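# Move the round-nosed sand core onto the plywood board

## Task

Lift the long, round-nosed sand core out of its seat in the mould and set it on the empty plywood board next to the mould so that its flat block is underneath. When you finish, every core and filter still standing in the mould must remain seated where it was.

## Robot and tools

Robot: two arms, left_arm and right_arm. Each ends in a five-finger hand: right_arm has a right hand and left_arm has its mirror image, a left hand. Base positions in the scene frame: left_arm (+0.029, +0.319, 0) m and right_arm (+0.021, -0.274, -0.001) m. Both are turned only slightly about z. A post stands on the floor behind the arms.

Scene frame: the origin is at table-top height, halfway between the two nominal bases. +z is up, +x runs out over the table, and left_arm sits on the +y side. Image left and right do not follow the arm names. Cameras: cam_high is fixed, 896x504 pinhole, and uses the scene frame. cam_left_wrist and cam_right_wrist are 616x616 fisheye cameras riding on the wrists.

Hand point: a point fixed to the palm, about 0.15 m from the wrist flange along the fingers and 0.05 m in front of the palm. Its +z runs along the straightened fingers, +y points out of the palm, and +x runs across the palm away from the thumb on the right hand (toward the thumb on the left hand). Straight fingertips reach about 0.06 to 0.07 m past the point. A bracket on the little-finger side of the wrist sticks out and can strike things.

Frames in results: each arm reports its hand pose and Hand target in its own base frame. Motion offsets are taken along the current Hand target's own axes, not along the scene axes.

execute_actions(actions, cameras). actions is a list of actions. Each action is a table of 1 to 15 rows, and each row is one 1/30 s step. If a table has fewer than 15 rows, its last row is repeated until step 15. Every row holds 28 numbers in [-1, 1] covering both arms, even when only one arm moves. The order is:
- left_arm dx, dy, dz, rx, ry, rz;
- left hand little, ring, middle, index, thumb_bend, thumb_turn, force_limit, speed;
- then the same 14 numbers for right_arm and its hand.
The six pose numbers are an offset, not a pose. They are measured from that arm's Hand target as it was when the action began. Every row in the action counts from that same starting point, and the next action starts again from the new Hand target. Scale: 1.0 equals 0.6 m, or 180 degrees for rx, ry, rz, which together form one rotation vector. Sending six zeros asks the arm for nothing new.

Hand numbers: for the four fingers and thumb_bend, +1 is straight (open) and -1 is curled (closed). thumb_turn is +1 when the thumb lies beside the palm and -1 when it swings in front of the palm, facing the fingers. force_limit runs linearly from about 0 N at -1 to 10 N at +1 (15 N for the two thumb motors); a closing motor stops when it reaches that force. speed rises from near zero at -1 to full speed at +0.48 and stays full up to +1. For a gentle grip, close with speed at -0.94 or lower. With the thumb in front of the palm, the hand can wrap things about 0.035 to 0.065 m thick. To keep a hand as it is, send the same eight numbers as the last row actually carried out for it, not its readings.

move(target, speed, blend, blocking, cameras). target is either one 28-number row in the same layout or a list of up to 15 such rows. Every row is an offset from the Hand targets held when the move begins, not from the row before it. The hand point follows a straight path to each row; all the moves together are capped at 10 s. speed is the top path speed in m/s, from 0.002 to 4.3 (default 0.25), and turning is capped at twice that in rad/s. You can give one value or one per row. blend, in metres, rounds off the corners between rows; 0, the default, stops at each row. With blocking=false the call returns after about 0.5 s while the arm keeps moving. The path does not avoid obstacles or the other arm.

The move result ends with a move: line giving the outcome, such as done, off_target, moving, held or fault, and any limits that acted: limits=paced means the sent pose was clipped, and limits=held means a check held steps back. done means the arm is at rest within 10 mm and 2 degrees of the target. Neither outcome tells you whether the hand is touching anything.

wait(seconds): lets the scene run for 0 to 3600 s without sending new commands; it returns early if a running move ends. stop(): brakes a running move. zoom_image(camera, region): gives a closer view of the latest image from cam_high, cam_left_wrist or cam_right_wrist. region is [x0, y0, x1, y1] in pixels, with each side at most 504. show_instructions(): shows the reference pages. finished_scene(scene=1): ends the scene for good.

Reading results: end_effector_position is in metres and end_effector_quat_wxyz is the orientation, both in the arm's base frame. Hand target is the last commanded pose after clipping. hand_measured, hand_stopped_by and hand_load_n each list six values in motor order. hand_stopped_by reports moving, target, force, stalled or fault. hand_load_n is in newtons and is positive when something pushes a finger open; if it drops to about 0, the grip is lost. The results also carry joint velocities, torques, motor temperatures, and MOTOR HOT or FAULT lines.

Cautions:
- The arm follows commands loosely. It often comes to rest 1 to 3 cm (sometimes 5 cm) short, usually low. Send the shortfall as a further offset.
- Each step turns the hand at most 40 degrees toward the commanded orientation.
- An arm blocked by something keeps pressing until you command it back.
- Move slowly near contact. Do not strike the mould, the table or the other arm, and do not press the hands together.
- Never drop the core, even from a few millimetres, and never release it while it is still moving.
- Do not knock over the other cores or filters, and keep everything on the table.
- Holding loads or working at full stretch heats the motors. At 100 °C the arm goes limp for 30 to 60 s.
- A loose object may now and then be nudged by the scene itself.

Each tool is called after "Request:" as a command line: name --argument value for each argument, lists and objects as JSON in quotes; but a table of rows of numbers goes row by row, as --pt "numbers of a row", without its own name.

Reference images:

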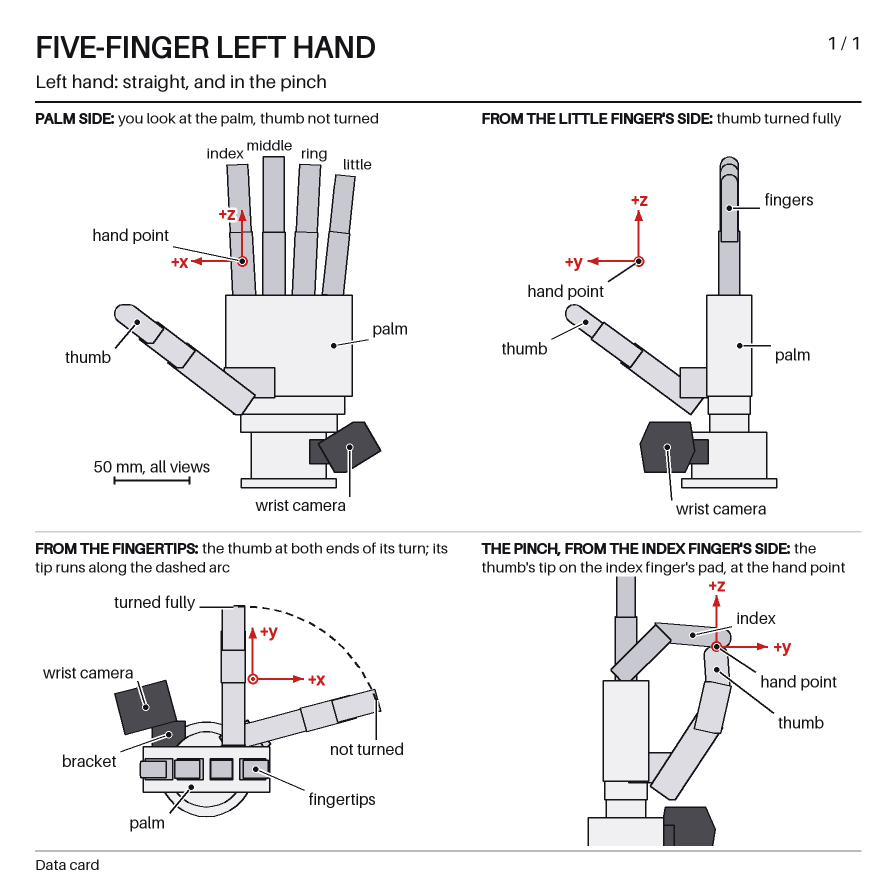

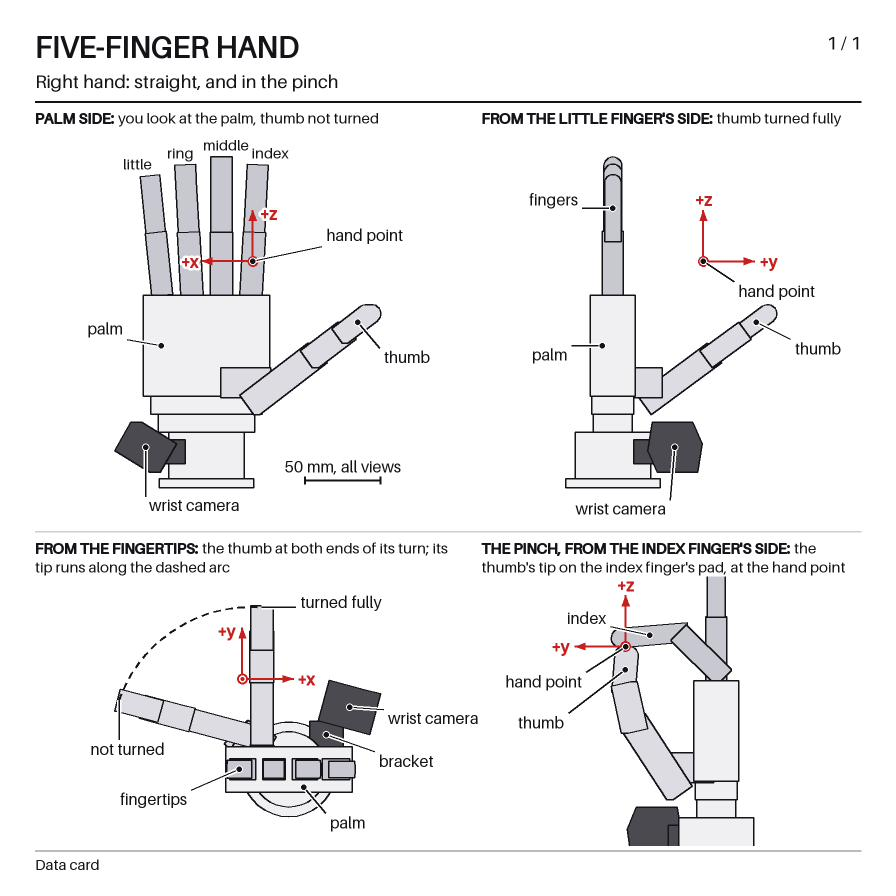

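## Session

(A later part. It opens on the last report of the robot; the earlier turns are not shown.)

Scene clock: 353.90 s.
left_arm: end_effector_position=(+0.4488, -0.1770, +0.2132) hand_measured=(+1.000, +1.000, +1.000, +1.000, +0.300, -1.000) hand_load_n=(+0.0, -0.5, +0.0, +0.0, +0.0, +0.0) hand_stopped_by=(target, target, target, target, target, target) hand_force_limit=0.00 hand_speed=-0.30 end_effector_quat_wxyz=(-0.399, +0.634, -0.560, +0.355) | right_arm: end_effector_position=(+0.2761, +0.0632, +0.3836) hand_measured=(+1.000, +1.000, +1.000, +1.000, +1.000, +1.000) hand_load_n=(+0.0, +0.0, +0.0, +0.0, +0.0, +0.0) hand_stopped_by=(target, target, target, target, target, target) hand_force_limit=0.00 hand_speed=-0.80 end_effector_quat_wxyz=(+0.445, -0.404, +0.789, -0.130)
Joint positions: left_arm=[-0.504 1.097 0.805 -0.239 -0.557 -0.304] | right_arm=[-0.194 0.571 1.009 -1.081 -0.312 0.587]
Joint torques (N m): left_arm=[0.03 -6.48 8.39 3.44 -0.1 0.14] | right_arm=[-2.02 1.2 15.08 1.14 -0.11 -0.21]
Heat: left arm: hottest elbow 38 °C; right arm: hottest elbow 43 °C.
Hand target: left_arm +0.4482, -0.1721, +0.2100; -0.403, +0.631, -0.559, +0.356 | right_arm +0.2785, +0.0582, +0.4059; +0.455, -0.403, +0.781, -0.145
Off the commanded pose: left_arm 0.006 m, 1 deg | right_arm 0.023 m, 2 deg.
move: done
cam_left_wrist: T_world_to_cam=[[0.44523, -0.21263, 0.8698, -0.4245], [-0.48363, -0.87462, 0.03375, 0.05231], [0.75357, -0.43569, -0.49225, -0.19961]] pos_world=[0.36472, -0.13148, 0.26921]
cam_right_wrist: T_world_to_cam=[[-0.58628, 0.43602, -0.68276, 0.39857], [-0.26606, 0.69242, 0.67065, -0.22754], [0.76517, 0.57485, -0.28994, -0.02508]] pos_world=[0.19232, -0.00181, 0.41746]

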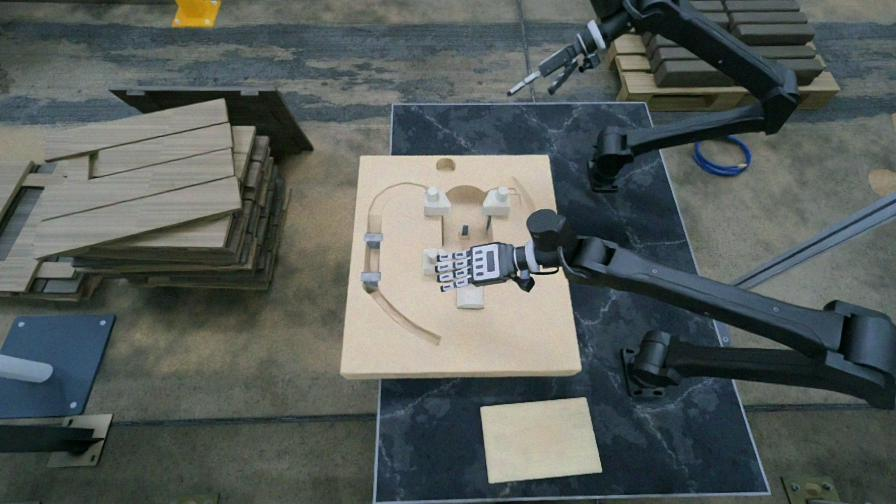

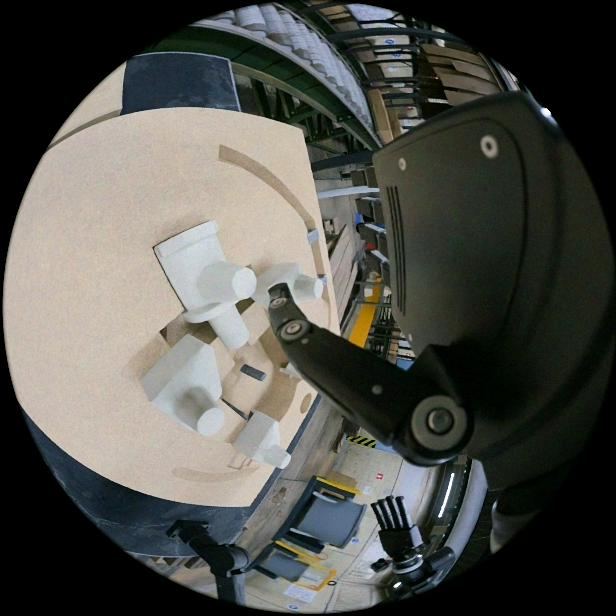

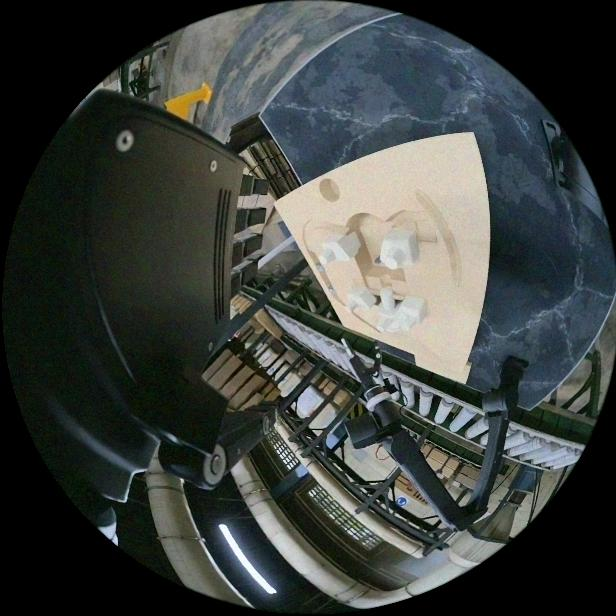

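Request:
move --target '[-0.0115,0.0463,0.0112,0,0,0, 1,1,1,1,0.3,-1, 0,-0.3, 0,0,0,0,0,0, 1,1,1,1,1,1,0,-0.8]' --speed 0.08 --cameras '["cam_left_wrist","cam_high"]'

Request:
zoom_image --camera "cam_left_wrist" --region '[120, 200, 320, 400]'

Scene clock: 372.07 s.
left_arm: end_effector_position=(+0.4420, -0.1703, +0.1865) hand_measured=(+1.000, +1.000, +1.000, +1.000, +0.300, -1.000) hand_load_n=(+0.0, +0.0, -0.5, +0.0, +0.0, +0.0) hand_stopped_by=(target, target, target, target, target, target) hand_force_limit=0.00 hand_speed=-0.30 end_effector_quat_wxyz=(-0.399, +0.633, -0.559, +0.356) | right_arm: end_effector_position=(+0.2761, +0.0632, +0.3836) hand_measured=(+1.000, +1.000, +1.000, +1.000, +1.000, +1.000) hand_load_n=(+0.0, +0.0, +0.0, +0.0, +0.0, -0.5) hand_stopped_by=(target, target, target, target, target, target) hand_force_limit=0.00 hand_speed=-0.80 end_effector_quat_wxyz=(+0.445, -0.404, +0.789, -0.130)
Joint positions: left_arm=[-0.497 1.095 0.727 -0.157 -0.55 -0.299] | right_arm=[-0.194 0.571 1.009 -1.081 -0.312 0.587]
Joint torques (N m): left_arm=[0.67 -6.18 8.34 3.34 -0.09 0.16] | right_arm=[-1.85 1.32 15.08 1.1 -0.12 -0.21]
Heat: left arm: hottest elbow 38 °C; right arm: hottest elbow 43 °C.
Hand target: left_arm +0.4418, -0.1657, +0.1819; -0.403, +0.631, -0.559, +0.356 | right_arm +0.2785, +0.0582, +0.4059; +0.455, -0.403, +0.781, -0.145
Off the commanded pose: left_arm 0.006 m, 0 deg | right_arm 0.023 m, 2 deg.
move: done
cam_left_wrist: T_world_to_cam=[[0.44242, -0.21112, 0.8716, -0.39571], [-0.4837, -0.87459, 0.03368, 0.05583], [0.75518, -0.43649, -0.48905, -0.20611]] pos_world=[0.35773, -0.12468, 0.24222]
Images, in order (width x height): cam_high 896x504, cam_left_wrist 616x616.

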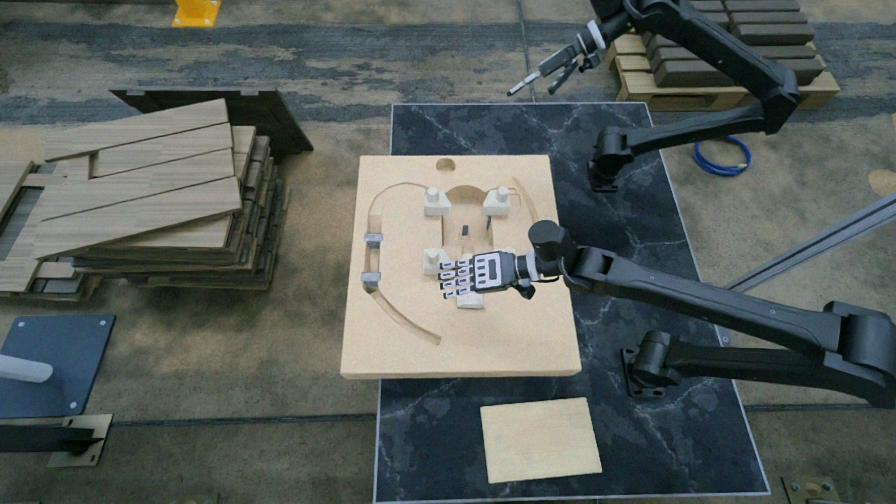

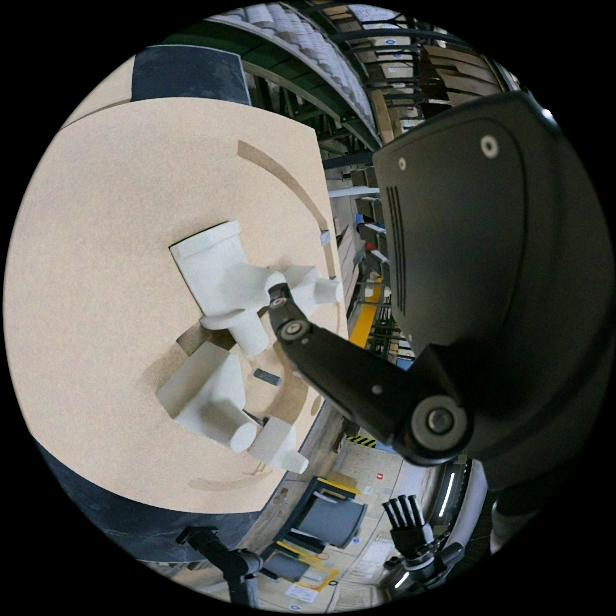

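Scaled by 2.520 from the camera's image (finer frame: 880x880).

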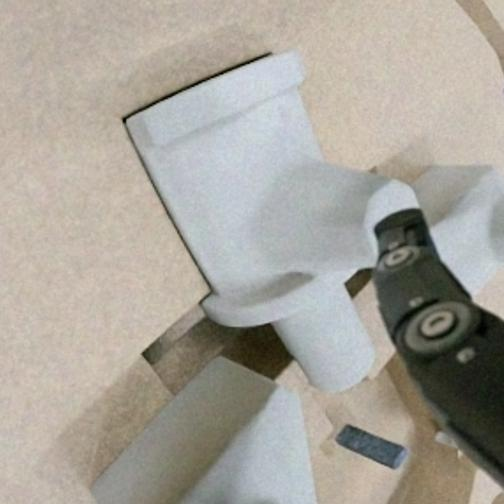

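Request:
move --target '[0.0003,0.0218,-0.0072,0,0,0, 1,1,1,1,0.2,-1, 0,-0.3, 0,0,0,0,0,0, 1,1,1,1,1,1,0,-0.8]' --speed 0.08 --cameras '["cam_left_wrist","cam_high"]'

Request:
zoom_image --camera "cam_left_wrist" --region '[180, 220, 320, 360]'

Scene clock: 394.37 s.
left_arm: end_effector_position=(+0.4352, -0.1645, +0.1730) hand_measured=(+1.000, +1.000, +1.000, +1.000, +0.200, -1.000) hand_load_n=(+0.0, +0.0, +0.0, +0.0, +0.0, +0.5) hand_stopped_by=(target, target, target, target, target, target) hand_force_limit=0.00 hand_speed=-0.30 end_effector_quat_wxyz=(-0.402, +0.635, -0.560, +0.349) | right_arm: end_effector_position=(+0.2761, +0.0632, +0.3836) hand_measured=(+1.000, +1.000, +1.000, +1.000, +1.000, +1.000) hand_load_n=(+0.0, +0.0, +0.0, +0.0, +0.0, -0.5) hand_stopped_by=(target, target, target, target, target, target) hand_force_limit=0.00 hand_speed=-0.80 end_effector_quat_wxyz=(+0.445, -0.404, +0.789, -0.130)
Joint positions: left_arm=[-0.497 1.091 0.692 -0.138 -0.56 -0.299] | right_arm=[-0.194 0.571 1.009 -1.081 -0.312 0.587]
Joint torques (N m): left_arm=[-1.03 -6.89 8.24 3.51 -0.32 0.09] | right_arm=[-1.9 1.2 15.05 1.13 -0.12 -0.2]
Heat: left arm: hottest elbow 36 °C; right arm: hottest elbow 44 °C.
Hand target: left_arm +0.4324, -0.1670, +0.1719; -0.403, +0.631, -0.559, +0.356 | right_arm +0.2785, +0.0582, +0.4059; +0.455, -0.403, +0.781, -0.145
Off the commanded pose: left_arm 0.004 m, 1 deg | right_arm 0.023 m, 2 deg.
move: done
cam_left_wrist: T_world_to_cam=[[0.45121, -0.21638, 0.86579, -0.38331], [-0.47601, -0.87898, 0.0284, 0.05498], [0.75486, -0.42494, -0.49961, -0.20121]] pos_world=[0.35102, -0.12011, 0.22978]
Images, in order (width x height): cam_high 896x504, cam_left_wrist 616x616.

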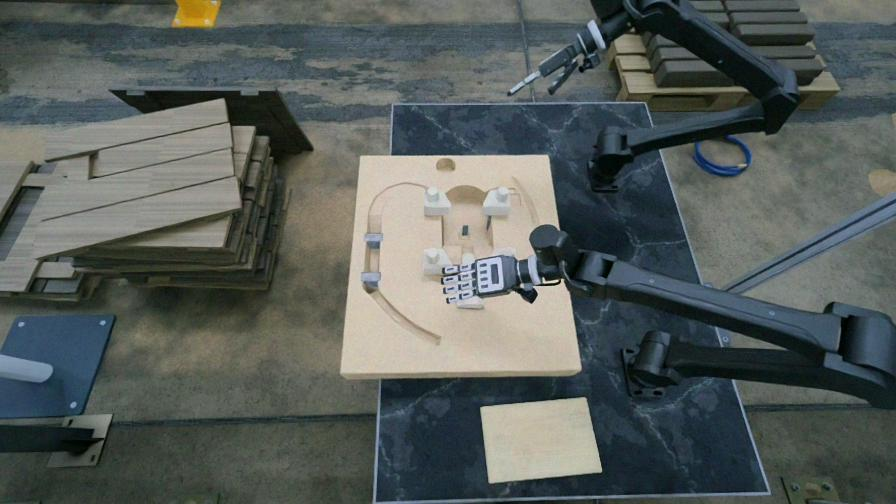

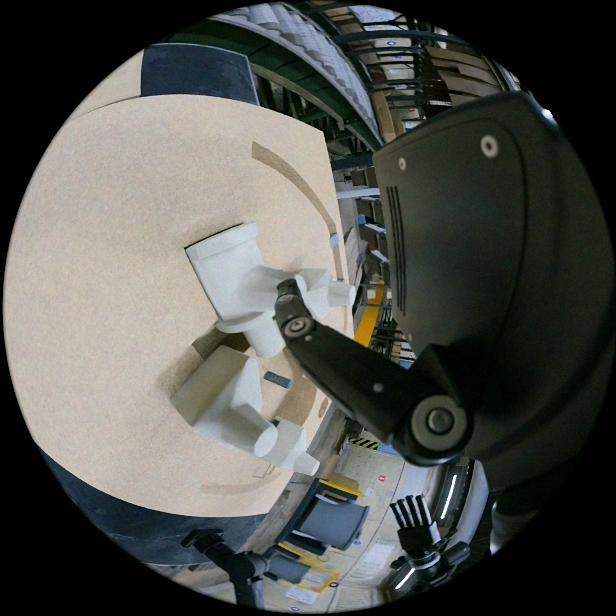

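Scaled by 3.600 from the camera's image (finer frame: 880x880).

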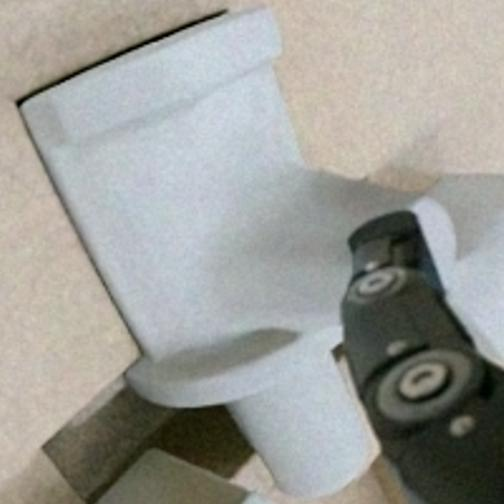

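Request:
move --target '[0.0063,0.0678,0.0282,0,0,0, 1,1,1,1,0.2,-1, 0,-0.3, 0,0,0,0,0,0, 1,1,1,1,1,1,0,-0.8]' --speed 0.06 --cameras '["cam_left_wrist","cam_high"]'

Request:
zoom_image --camera "cam_left_wrist" --region '[180, 220, 340, 380]'

Request:
zoom_image --camera "cam_high" --region '[430, 230, 530, 320]'

Scene clock: 404.70 s.
left_arm: end_effector_position=(+0.4339, -0.1681, +0.1377) hand_measured=(+1.000, +1.000, +1.000, +1.000, +0.200, -1.000) hand_load_n=(+0.0, -0.5, +0.0, +0.0, +0.0, +0.0) hand_stopped_by=(target, target, target, target, target, target) hand_force_limit=0.00 hand_speed=-0.30 end_effector_quat_wxyz=(-0.405, +0.632, -0.557, +0.356) | right_arm: end_effector_position=(+0.2761, +0.0632, +0.3836) hand_measured=(+1.000, +1.000, +1.000, +1.000, +1.000, +1.000) hand_load_n=(+0.0, +0.5, +0.0, +0.0, +0.0, +0.0) hand_stopped_by=(target, target, target, target, target, target) hand_force_limit=0.00 hand_speed=-0.80 end_effector_quat_wxyz=(+0.445, -0.404, +0.789, -0.130)
Joint positions: left_arm=[-0.509 1.144 0.615 0.01 -0.571 -0.299] | right_arm=[-0.194 0.571 1.009 -1.081 -0.312 0.587]
Joint torques (N m): left_arm=[-0.79 -5.07 7.9 3.45 -0.28 0] | right_arm=[-1.9 1.14 15.08 1.14 -0.12 -0.21]
Heat: left arm: hottest elbow 36 °C; right arm: hottest elbow 44 °C.
Hand target: left_arm +0.4310, -0.1712, +0.1279; -0.403, +0.631, -0.559, +0.356 | right_arm +0.2785, +0.0582, +0.4059; +0.455, -0.403, +0.781, -0.145
Off the commanded pose: left_arm 0.011 m, 0 deg | right_arm 0.023 m, 2 deg.
move: off_target (left_arm)
cam_left_wrist: T_world_to_cam=[[0.4355, -0.21492, 0.87416, -0.347], [-0.47946, -0.87726, 0.02318, 0.05468], [0.76188, -0.42922, -0.48509, -0.22513]] pos_world=[0.34886, -0.12324, 0.19285]
Images, in order (width x height): cam_high 896x504, cam_left_wrist 616x616.

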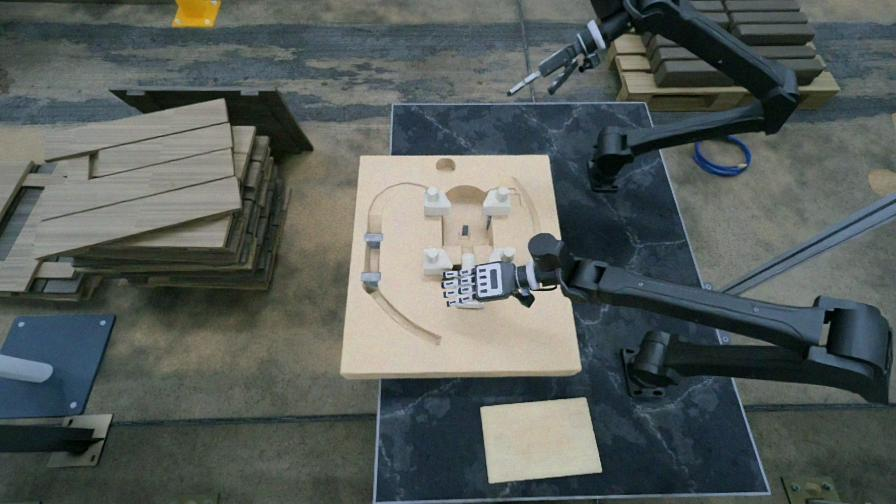

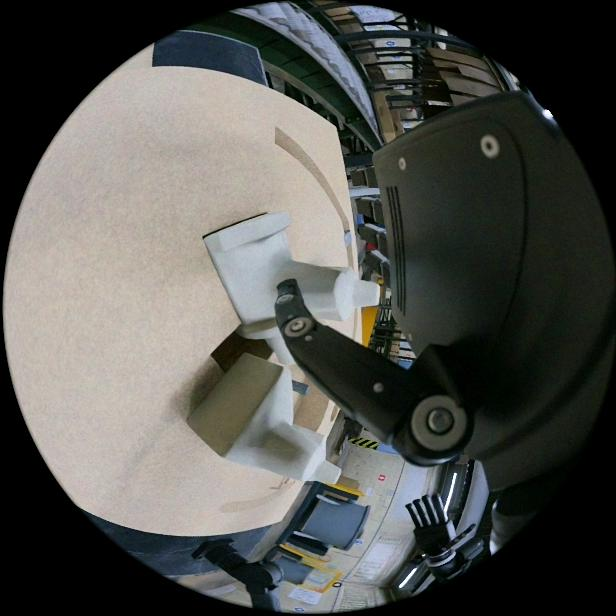

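Scaled by 3.150 from the camera's image (finer frame: 880x880).

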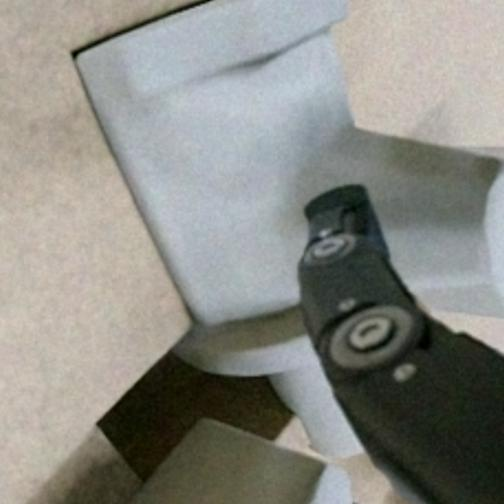

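Scaled by 5.040.

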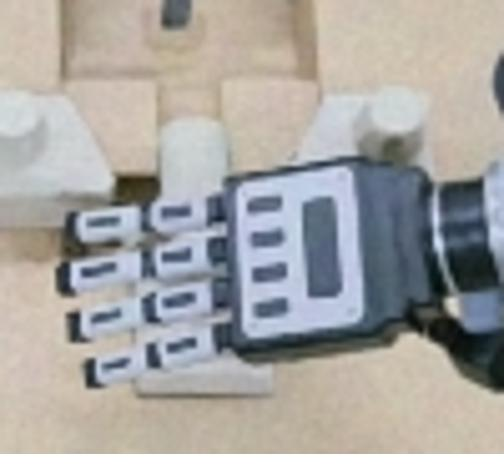

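Request:
move --target '[0.0016,0.0181,0.0085,0,0,0, 1,1,1,1,0.2,-1, 0,-0.3, 0,0,0,0,0,0, 1,1,1,1,1,1,0,-0.8]' --speed 0.06 --cameras '["cam_left_wrist"]'

Request:
zoom_image --camera "cam_left_wrist" --region '[200, 190, 380, 370]'

Scene clock: 411.87 s.
left_arm: end_effector_position=(+0.4342, -0.1688, +0.1249) hand_measured=(+1.000, +1.000, +1.000, +1.000, +0.200, -1.000) hand_load_n=(+0.0, +0.0, -0.5, +0.0, +0.0, +0.0) hand_stopped_by=(target, target, target, target, target, target) hand_force_limit=0.00 hand_speed=-0.30 end_effector_quat_wxyz=(-0.405, +0.632, -0.557, +0.355) | right_arm: end_effector_position=(+0.2761, +0.0632, +0.3836) hand_measured=(+1.000, +1.000, +1.000, +1.000, +1.000, +1.000) hand_load_n=(+0.0, +0.0, +0.0, +0.0, +0.0, +0.0) hand_stopped_by=(target, target, target, target, target, target) hand_force_limit=0.00 hand_speed=-0.80 end_effector_quat_wxyz=(+0.445, -0.404, +0.789, -0.130)
Joint positions: left_arm=[-0.511 1.171 0.596 0.053 -0.573 -0.299] | right_arm=[-0.194 0.571 1.009 -1.081 -0.312 0.587]
Joint torques (N m): left_arm=[-1.14 -5.71 7.73 3.47 -0.31 -0.03] | right_arm=[-1.85 1.26 15.1 1.16 -0.11 -0.21]
Heat: left arm: hottest elbow 35 °C; right arm: hottest elbow 44 °C.
Hand target: left_arm +0.4313, -0.1719, +0.1159; -0.403, +0.631, -0.559, +0.356 | right_arm +0.2785, +0.0582, +0.4059; +0.455, -0.403, +0.781, -0.145
Off the commanded pose: left_arm 0.010 m, 0 deg | right_arm 0.023 m, 2 deg.
move: done
cam_left_wrist: T_world_to_cam=[[0.43642, -0.21657, 0.87329, -0.33669], [-0.47938, -0.87733, 0.022, 0.05464], [0.7614, -0.42824, -0.4867, -0.23131]] pos_world=[0.34925, -0.12403, 0.18025]

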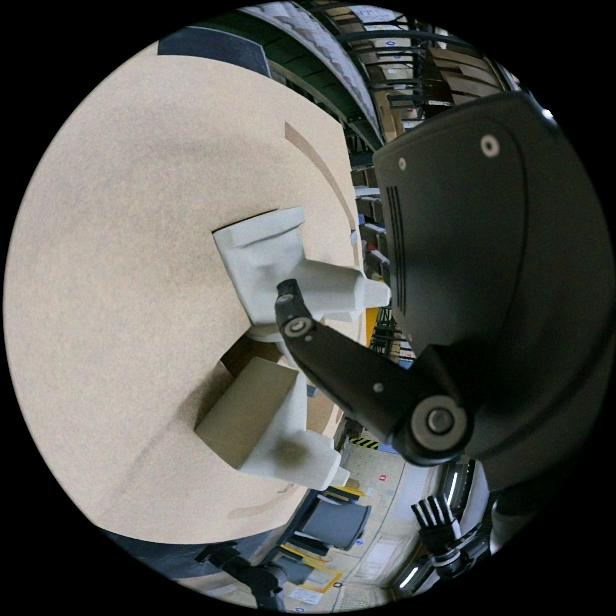

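Scaled by 2.800 from the camera's image (finer frame: 880x880).

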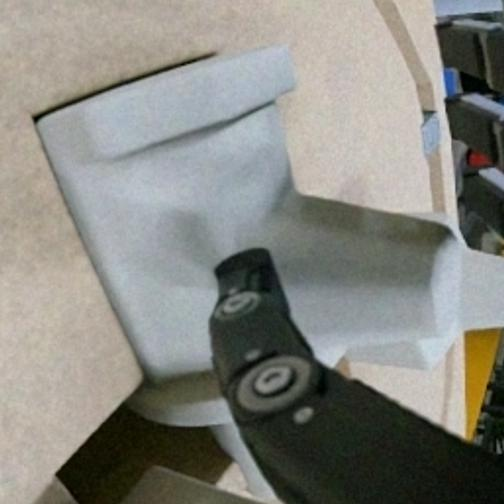

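Request:
move --target '[0.0147,0.0015,-0.0032,0,0,0, 1,1,1,1,0.2,-1, 0,-0.3, 0,0,0,0,0,0, 1,1,1,1,1,1,0,-0.8]' --speed 0.06 --cameras '["cam_left_wrist","cam_high"]'

Request:
zoom_image --camera "cam_left_wrist" --region '[200, 190, 380, 370]'

Request:
zoom_image --camera "cam_high" --region '[430, 230, 530, 320]'

Scene clock: 448.83 s.
left_arm: end_effector_position=(+0.4305, -0.1771, +0.1212) hand_measured=(+1.000, +1.000, +1.000, +1.000, +0.200, -1.000) hand_load_n=(+0.0, +0.0, +0.0, +0.0, +0.0, +0.0) hand_stopped_by=(target, target, target, target, target, target) hand_force_limit=0.00 hand_speed=-0.30 end_effector_quat_wxyz=(-0.406, +0.629, -0.560, +0.353) | right_arm: end_effector_position=(+0.2761, +0.0632, +0.3836) hand_measured=(+1.000, +1.000, +1.000, +1.000, +1.000, +1.000) hand_load_n=(+0.0, -0.5, +0.0, +0.0, +0.0, -0.5) hand_stopped_by=(target, target, target, target, target, target) hand_force_limit=0.00 hand_speed=-0.80 end_effector_quat_wxyz=(+0.445, -0.404, +0.789, -0.130)
Joint positions: left_arm=[-0.539 1.182 0.596 0.053 -0.595 -0.308] | right_arm=[-0.194 0.571 1.009 -1.081 -0.312 0.587]
Joint torques (N m): left_arm=[-0.85 -4.95 8.49 3.11 -0.31 -0.09] | right_arm=[-1.79 1.2 15.06 1.14 -0.11 -0.22]
Heat: left arm: hottest elbow 34 °C; right arm: hottest elbow 44 °C.
Hand target: left_arm +0.4302, -0.1811, +0.1158; -0.403, +0.631, -0.559, +0.356 | right_arm +0.2785, +0.0582, +0.4059; +0.455, -0.403, +0.781, -0.145
Off the commanded pose: left_arm 0.007 m, 1 deg | right_arm 0.023 m, 2 deg.
move: done
cam_left_wrist: T_world_to_cam=[[0.43765, -0.2246, 0.87064, -0.33534], [-0.4836, -0.87512, 0.01734, 0.04842], [0.75802, -0.42863, -0.49162, -0.23188]] pos_world=[0.34594, -0.13234, 0.17713]
Images, in order (width x height): cam_high 896x504, cam_left_wrist 616x616.

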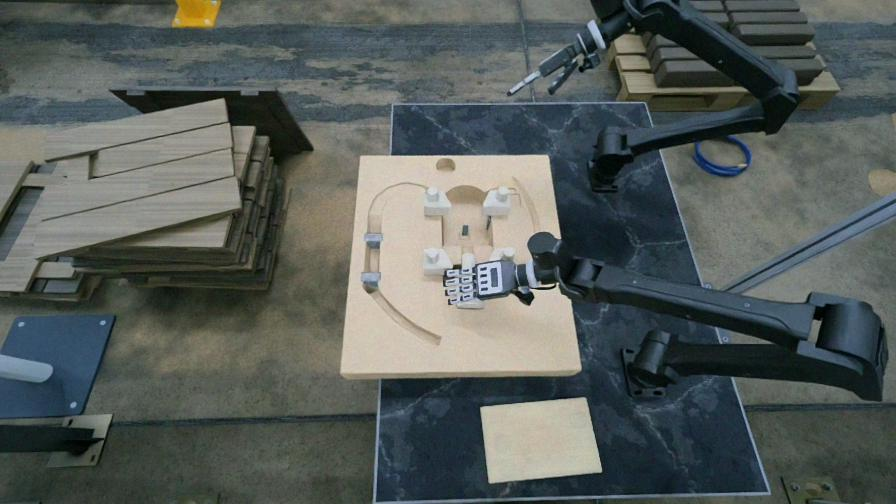

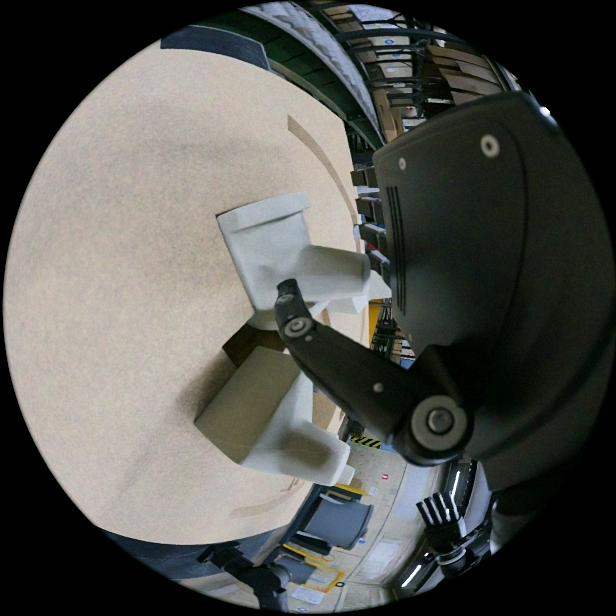

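Scaled by 2.800 from the camera's image (finer frame: 880x880).

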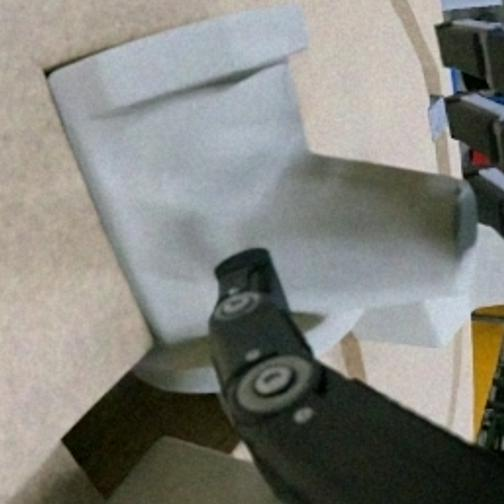

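Scaled by 5.040.

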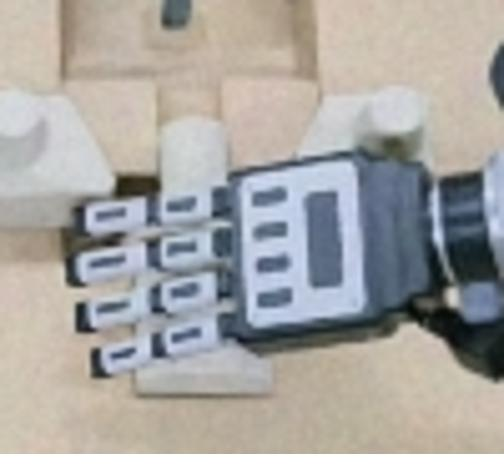

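Request:
move --target '[0,0,0,0,0,0, 1,1,0.1,0.1,0.0,-1, -0.4,-0.9, 0,0,0,0,0,0, 1,1,1,1,1,1,0,-0.8]' --cameras '["cam_left_wrist","cam_high"]'

Request:
zoom_image --camera "cam_left_wrist" --region '[200, 190, 420, 410]'

Request:
zoom_image --camera "cam_high" --region '[430, 230, 530, 320]'

Scene clock: 472.53 s.
left_arm: end_effector_position=(+0.4303, -0.1775, +0.1210) hand_measured=(+1.000, +1.000, +0.414, +0.508, +0.006, -1.000) hand_load_n=(+0.0, +0.0, +3.0, +0.5, +11.0, +0.5) hand_stopped_by=(target, target, force, force, force, target) hand_force_limit=-0.40 hand_speed=-0.90 end_effector_quat_wxyz=(-0.406, +0.630, -0.560, +0.354) | right_arm: end_effector_position=(+0.2761, +0.0632, +0.3836) hand_measured=(+1.000, +1.000, +1.000, +1.000, +1.000, +1.000) hand_load_n=(+0.0, +0.0, +0.0, +0.0, +0.0, +0.0) hand_stopped_by=(target, target, target, target, target, target) hand_force_limit=0.00 hand_speed=-0.80 end_effector_quat_wxyz=(+0.445, -0.404, +0.789, -0.130)
Joint positions: left_arm=[-0.54 1.183 0.596 0.053 -0.596 -0.31] | right_arm=[-0.194 0.571 1.009 -1.081 -0.312 0.587]
Joint torques (N m): left_arm=[-0.73 -5.3 8.38 3.12 -0.29 -0.08] | right_arm=[-1.9 1.26 15.08 1.14 -0.11 -0.21]
Heat: left arm: hottest elbow 34 °C; right arm: hottest elbow 45 °C.
Hand target: left_arm +0.4302, -0.1810, +0.1159; -0.403, +0.631, -0.559, +0.356 | right_arm +0.2785, +0.0582, +0.4059; +0.455, -0.403, +0.781, -0.145
Off the commanded pose: left_arm 0.006 m, 1 deg | right_arm 0.023 m, 2 deg.
move: done
cam_left_wrist: T_world_to_cam=[[0.43784, -0.22363, 0.87079, -0.33505], [-0.48328, -0.87528, 0.01822, 0.04769], [0.75811, -0.42881, -0.49131, -0.23215]] pos_world=[0.34574, -0.13274, 0.17683]
Images, in order (width x height): cam_high 896x504, cam_left_wrist 616x616.

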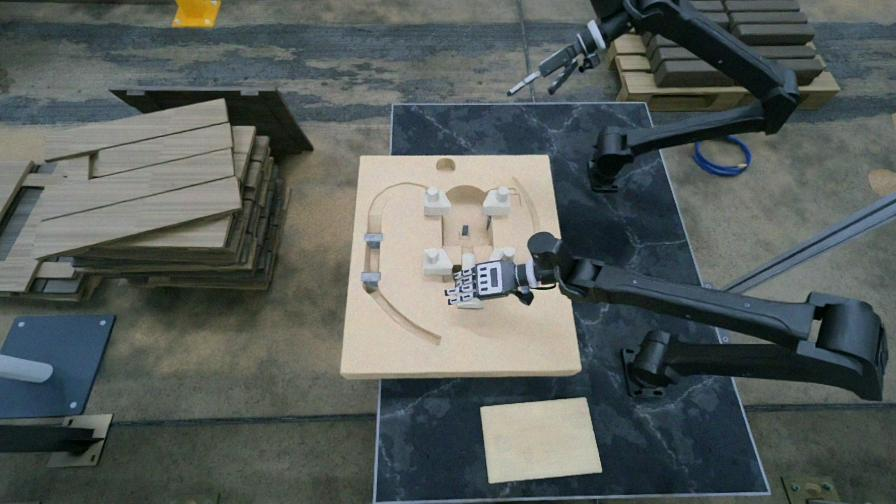

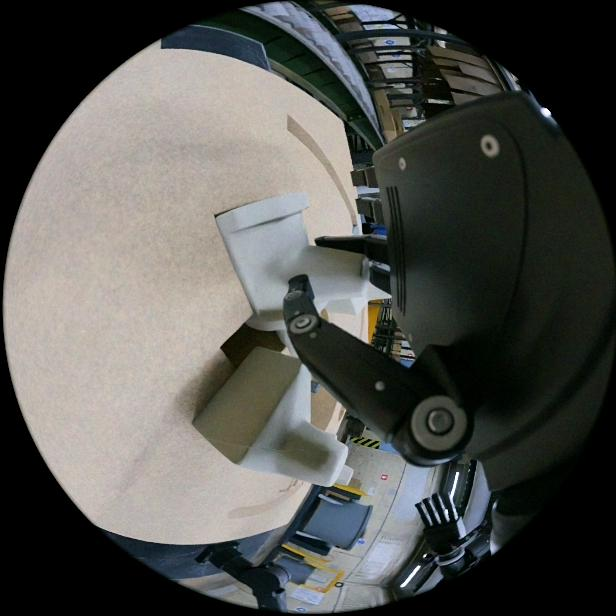

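Scaled by 2.291 from the camera's image (finer frame: 880x880).

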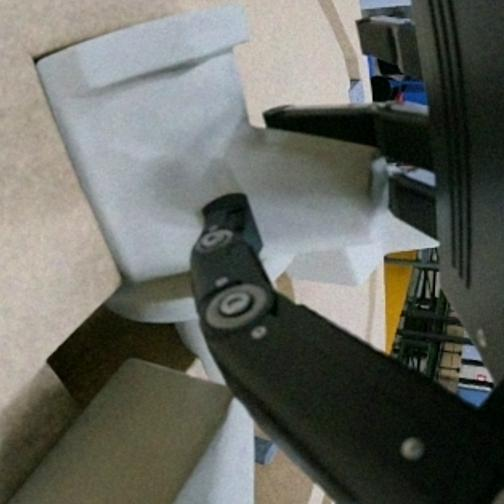

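Scaled by 5.040.

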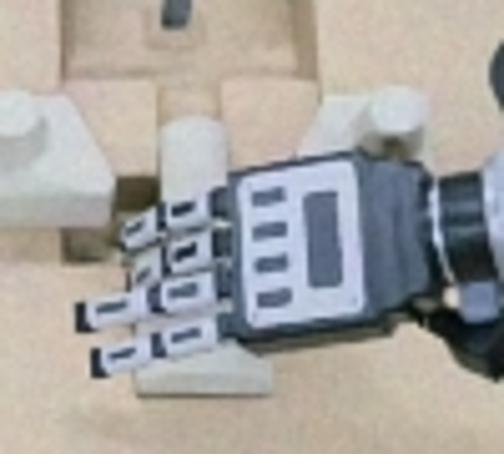

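Request:
move --target '[0,0,0,0,0,0, 1,1,0.2,0.3,0.0,-1, -0.1,-0.9, 0,0,0,0,0,0, 1,1,1,1,1,1,0,-0.8]'

Scene clock: 477.83 s.
left_arm: end_effector_position=(+0.4307, -0.1776, +0.1217) hand_measured=(+1.000, +1.000, +0.324, +0.360, +0.006, -1.000) hand_load_n=(+0.0, -0.5, +2.5, +5.5, +17.0, +0.0) hand_stopped_by=(target, target, force, force, force, target) hand_force_limit=-0.10 hand_speed=-0.90 end_effector_quat_wxyz=(-0.406, +0.631, -0.558, +0.355) | right_arm: end_effector_position=(+0.2761, +0.0632, +0.3836) hand_measured=(+1.000, +1.000, +1.000, +1.000, +1.000, +1.000) hand_load_n=(+0.0, +0.0, +0.0, +0.0, +0.0, -0.5) hand_stopped_by=(target, target, target, target, target, target) hand_force_limit=0.00 hand_speed=-0.80 end_effector_quat_wxyz=(+0.445, -0.404, +0.789, -0.130)
Joint positions: left_arm=[-0.54 1.182 0.596 0.055 -0.597 -0.313] | right_arm=[-0.194 0.571 1.009 -1.081 -0.312 0.587]
Joint torques (N m): left_arm=[-0.67 -4.95 8.35 3.06 -0.22 -0.08] | right_arm=[-1.85 1.2 15.08 1.14 -0.11 -0.22]
Heat: left arm: hottest elbow 34 °C; right arm: hottest elbow 45 °C.
Hand target: left_arm +0.4302, -0.1810, +0.1159; -0.403, +0.631, -0.559, +0.356 | right_arm +0.2785, +0.0582, +0.4059; +0.455, -0.403, +0.781, -0.145
Off the commanded pose: left_arm 0.007 m, 0 deg | right_arm 0.023 m, 2 deg.
move: done

Request:
wait --seconds 0.1 --cameras '["cam_high","cam_left_wrist"]'

Request:
zoom_image --camera "cam_high" --region '[430, 230, 530, 320]'

Request:
zoom_image --camera "cam_left_wrist" --region '[240, 190, 400, 350]'

Scene clock: 484.97 s.
left_arm: end_effector_position=(+0.4307, -0.1776, +0.1217) hand_measured=(+1.000, +1.000, +0.324, +0.360, +0.006, -1.000) hand_load_n=(+0.0, +0.0, +2.5, +5.5, +16.5, +0.0) hand_stopped_by=(target, target, force, force, force, target) hand_force_limit=-0.10 hand_speed=-0.90 end_effector_quat_wxyz=(-0.406, +0.631, -0.558, +0.355) | right_arm: end_effector_position=(+0.2761, +0.0632, +0.3836) hand_measured=(+1.000, +1.000, +1.000, +1.000, +1.000, +1.000) hand_load_n=(+0.0, +0.0, +0.0, +0.0, +0.0, +0.0) hand_stopped_by=(target, target, target, target, target, target) hand_force_limit=0.00 hand_speed=-0.80 end_effector_quat_wxyz=(+0.445, -0.404, +0.789, -0.130)
Joint positions: left_arm=[-0.54 1.182 0.596 0.055 -0.597 -0.313] | right_arm=[-0.194 0.571 1.009 -1.081 -0.312 0.587]
Joint torques (N m): left_arm=[-0.56 -5.13 8.43 3.06 -0.22 -0.02] | right_arm=[-1.9 1.08 15.09 1.11 -0.12 -0.22]
Heat: left arm: hottest elbow 34 °C; right arm: hottest elbow 45 °C.
Hand target: left_arm +0.4302, -0.1810, +0.1159; -0.403, +0.631, -0.559, +0.356 | right_arm +0.2785, +0.0582, +0.4059; +0.455, -0.403, +0.781, -0.145
Off the commanded pose: left_arm 0.007 m, 0 deg | right_arm 0.023 m, 2 deg.
wait: 0.10 s; at rest from the start
cam_left_wrist: T_world_to_cam=[[0.43613, -0.21922, 0.87277, -0.33465], [-0.48122, -0.87636, 0.02035, 0.04641], [0.7604, -0.42887, -0.4877, -0.23352]] pos_world=[0.34585, -0.13284, 0.17725]

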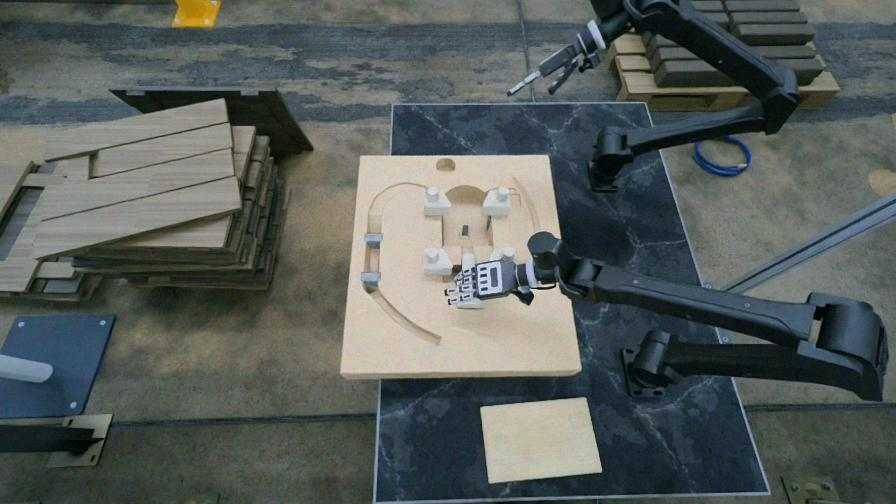

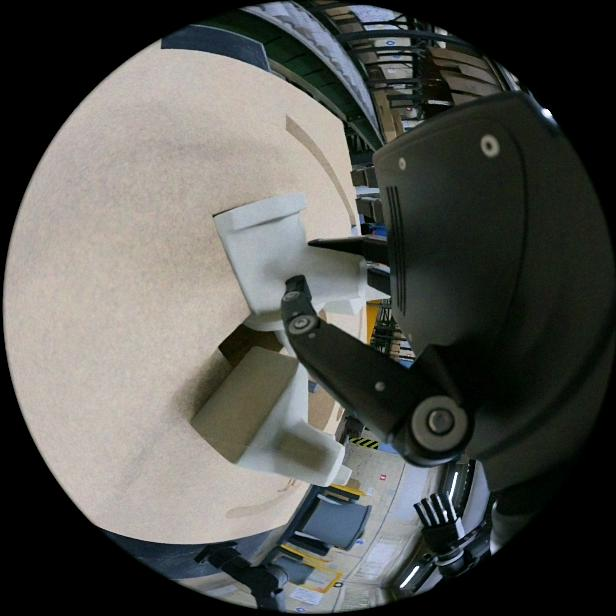

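Scaled by 5.040.

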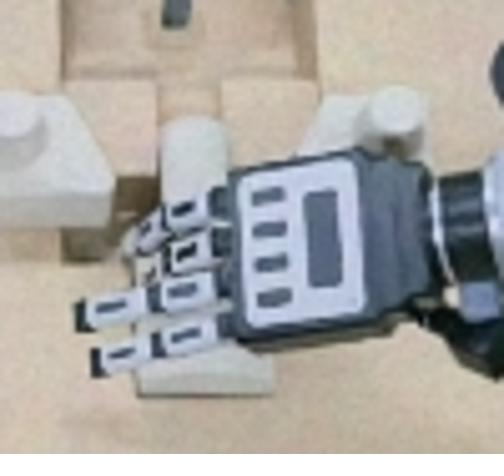

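Scaled by 3.150 from the camera's image (finer frame: 880x880).

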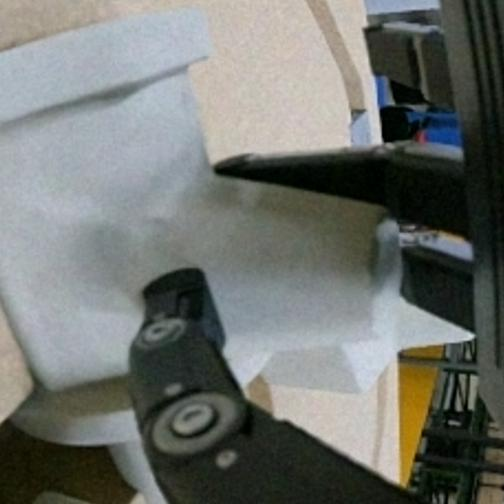

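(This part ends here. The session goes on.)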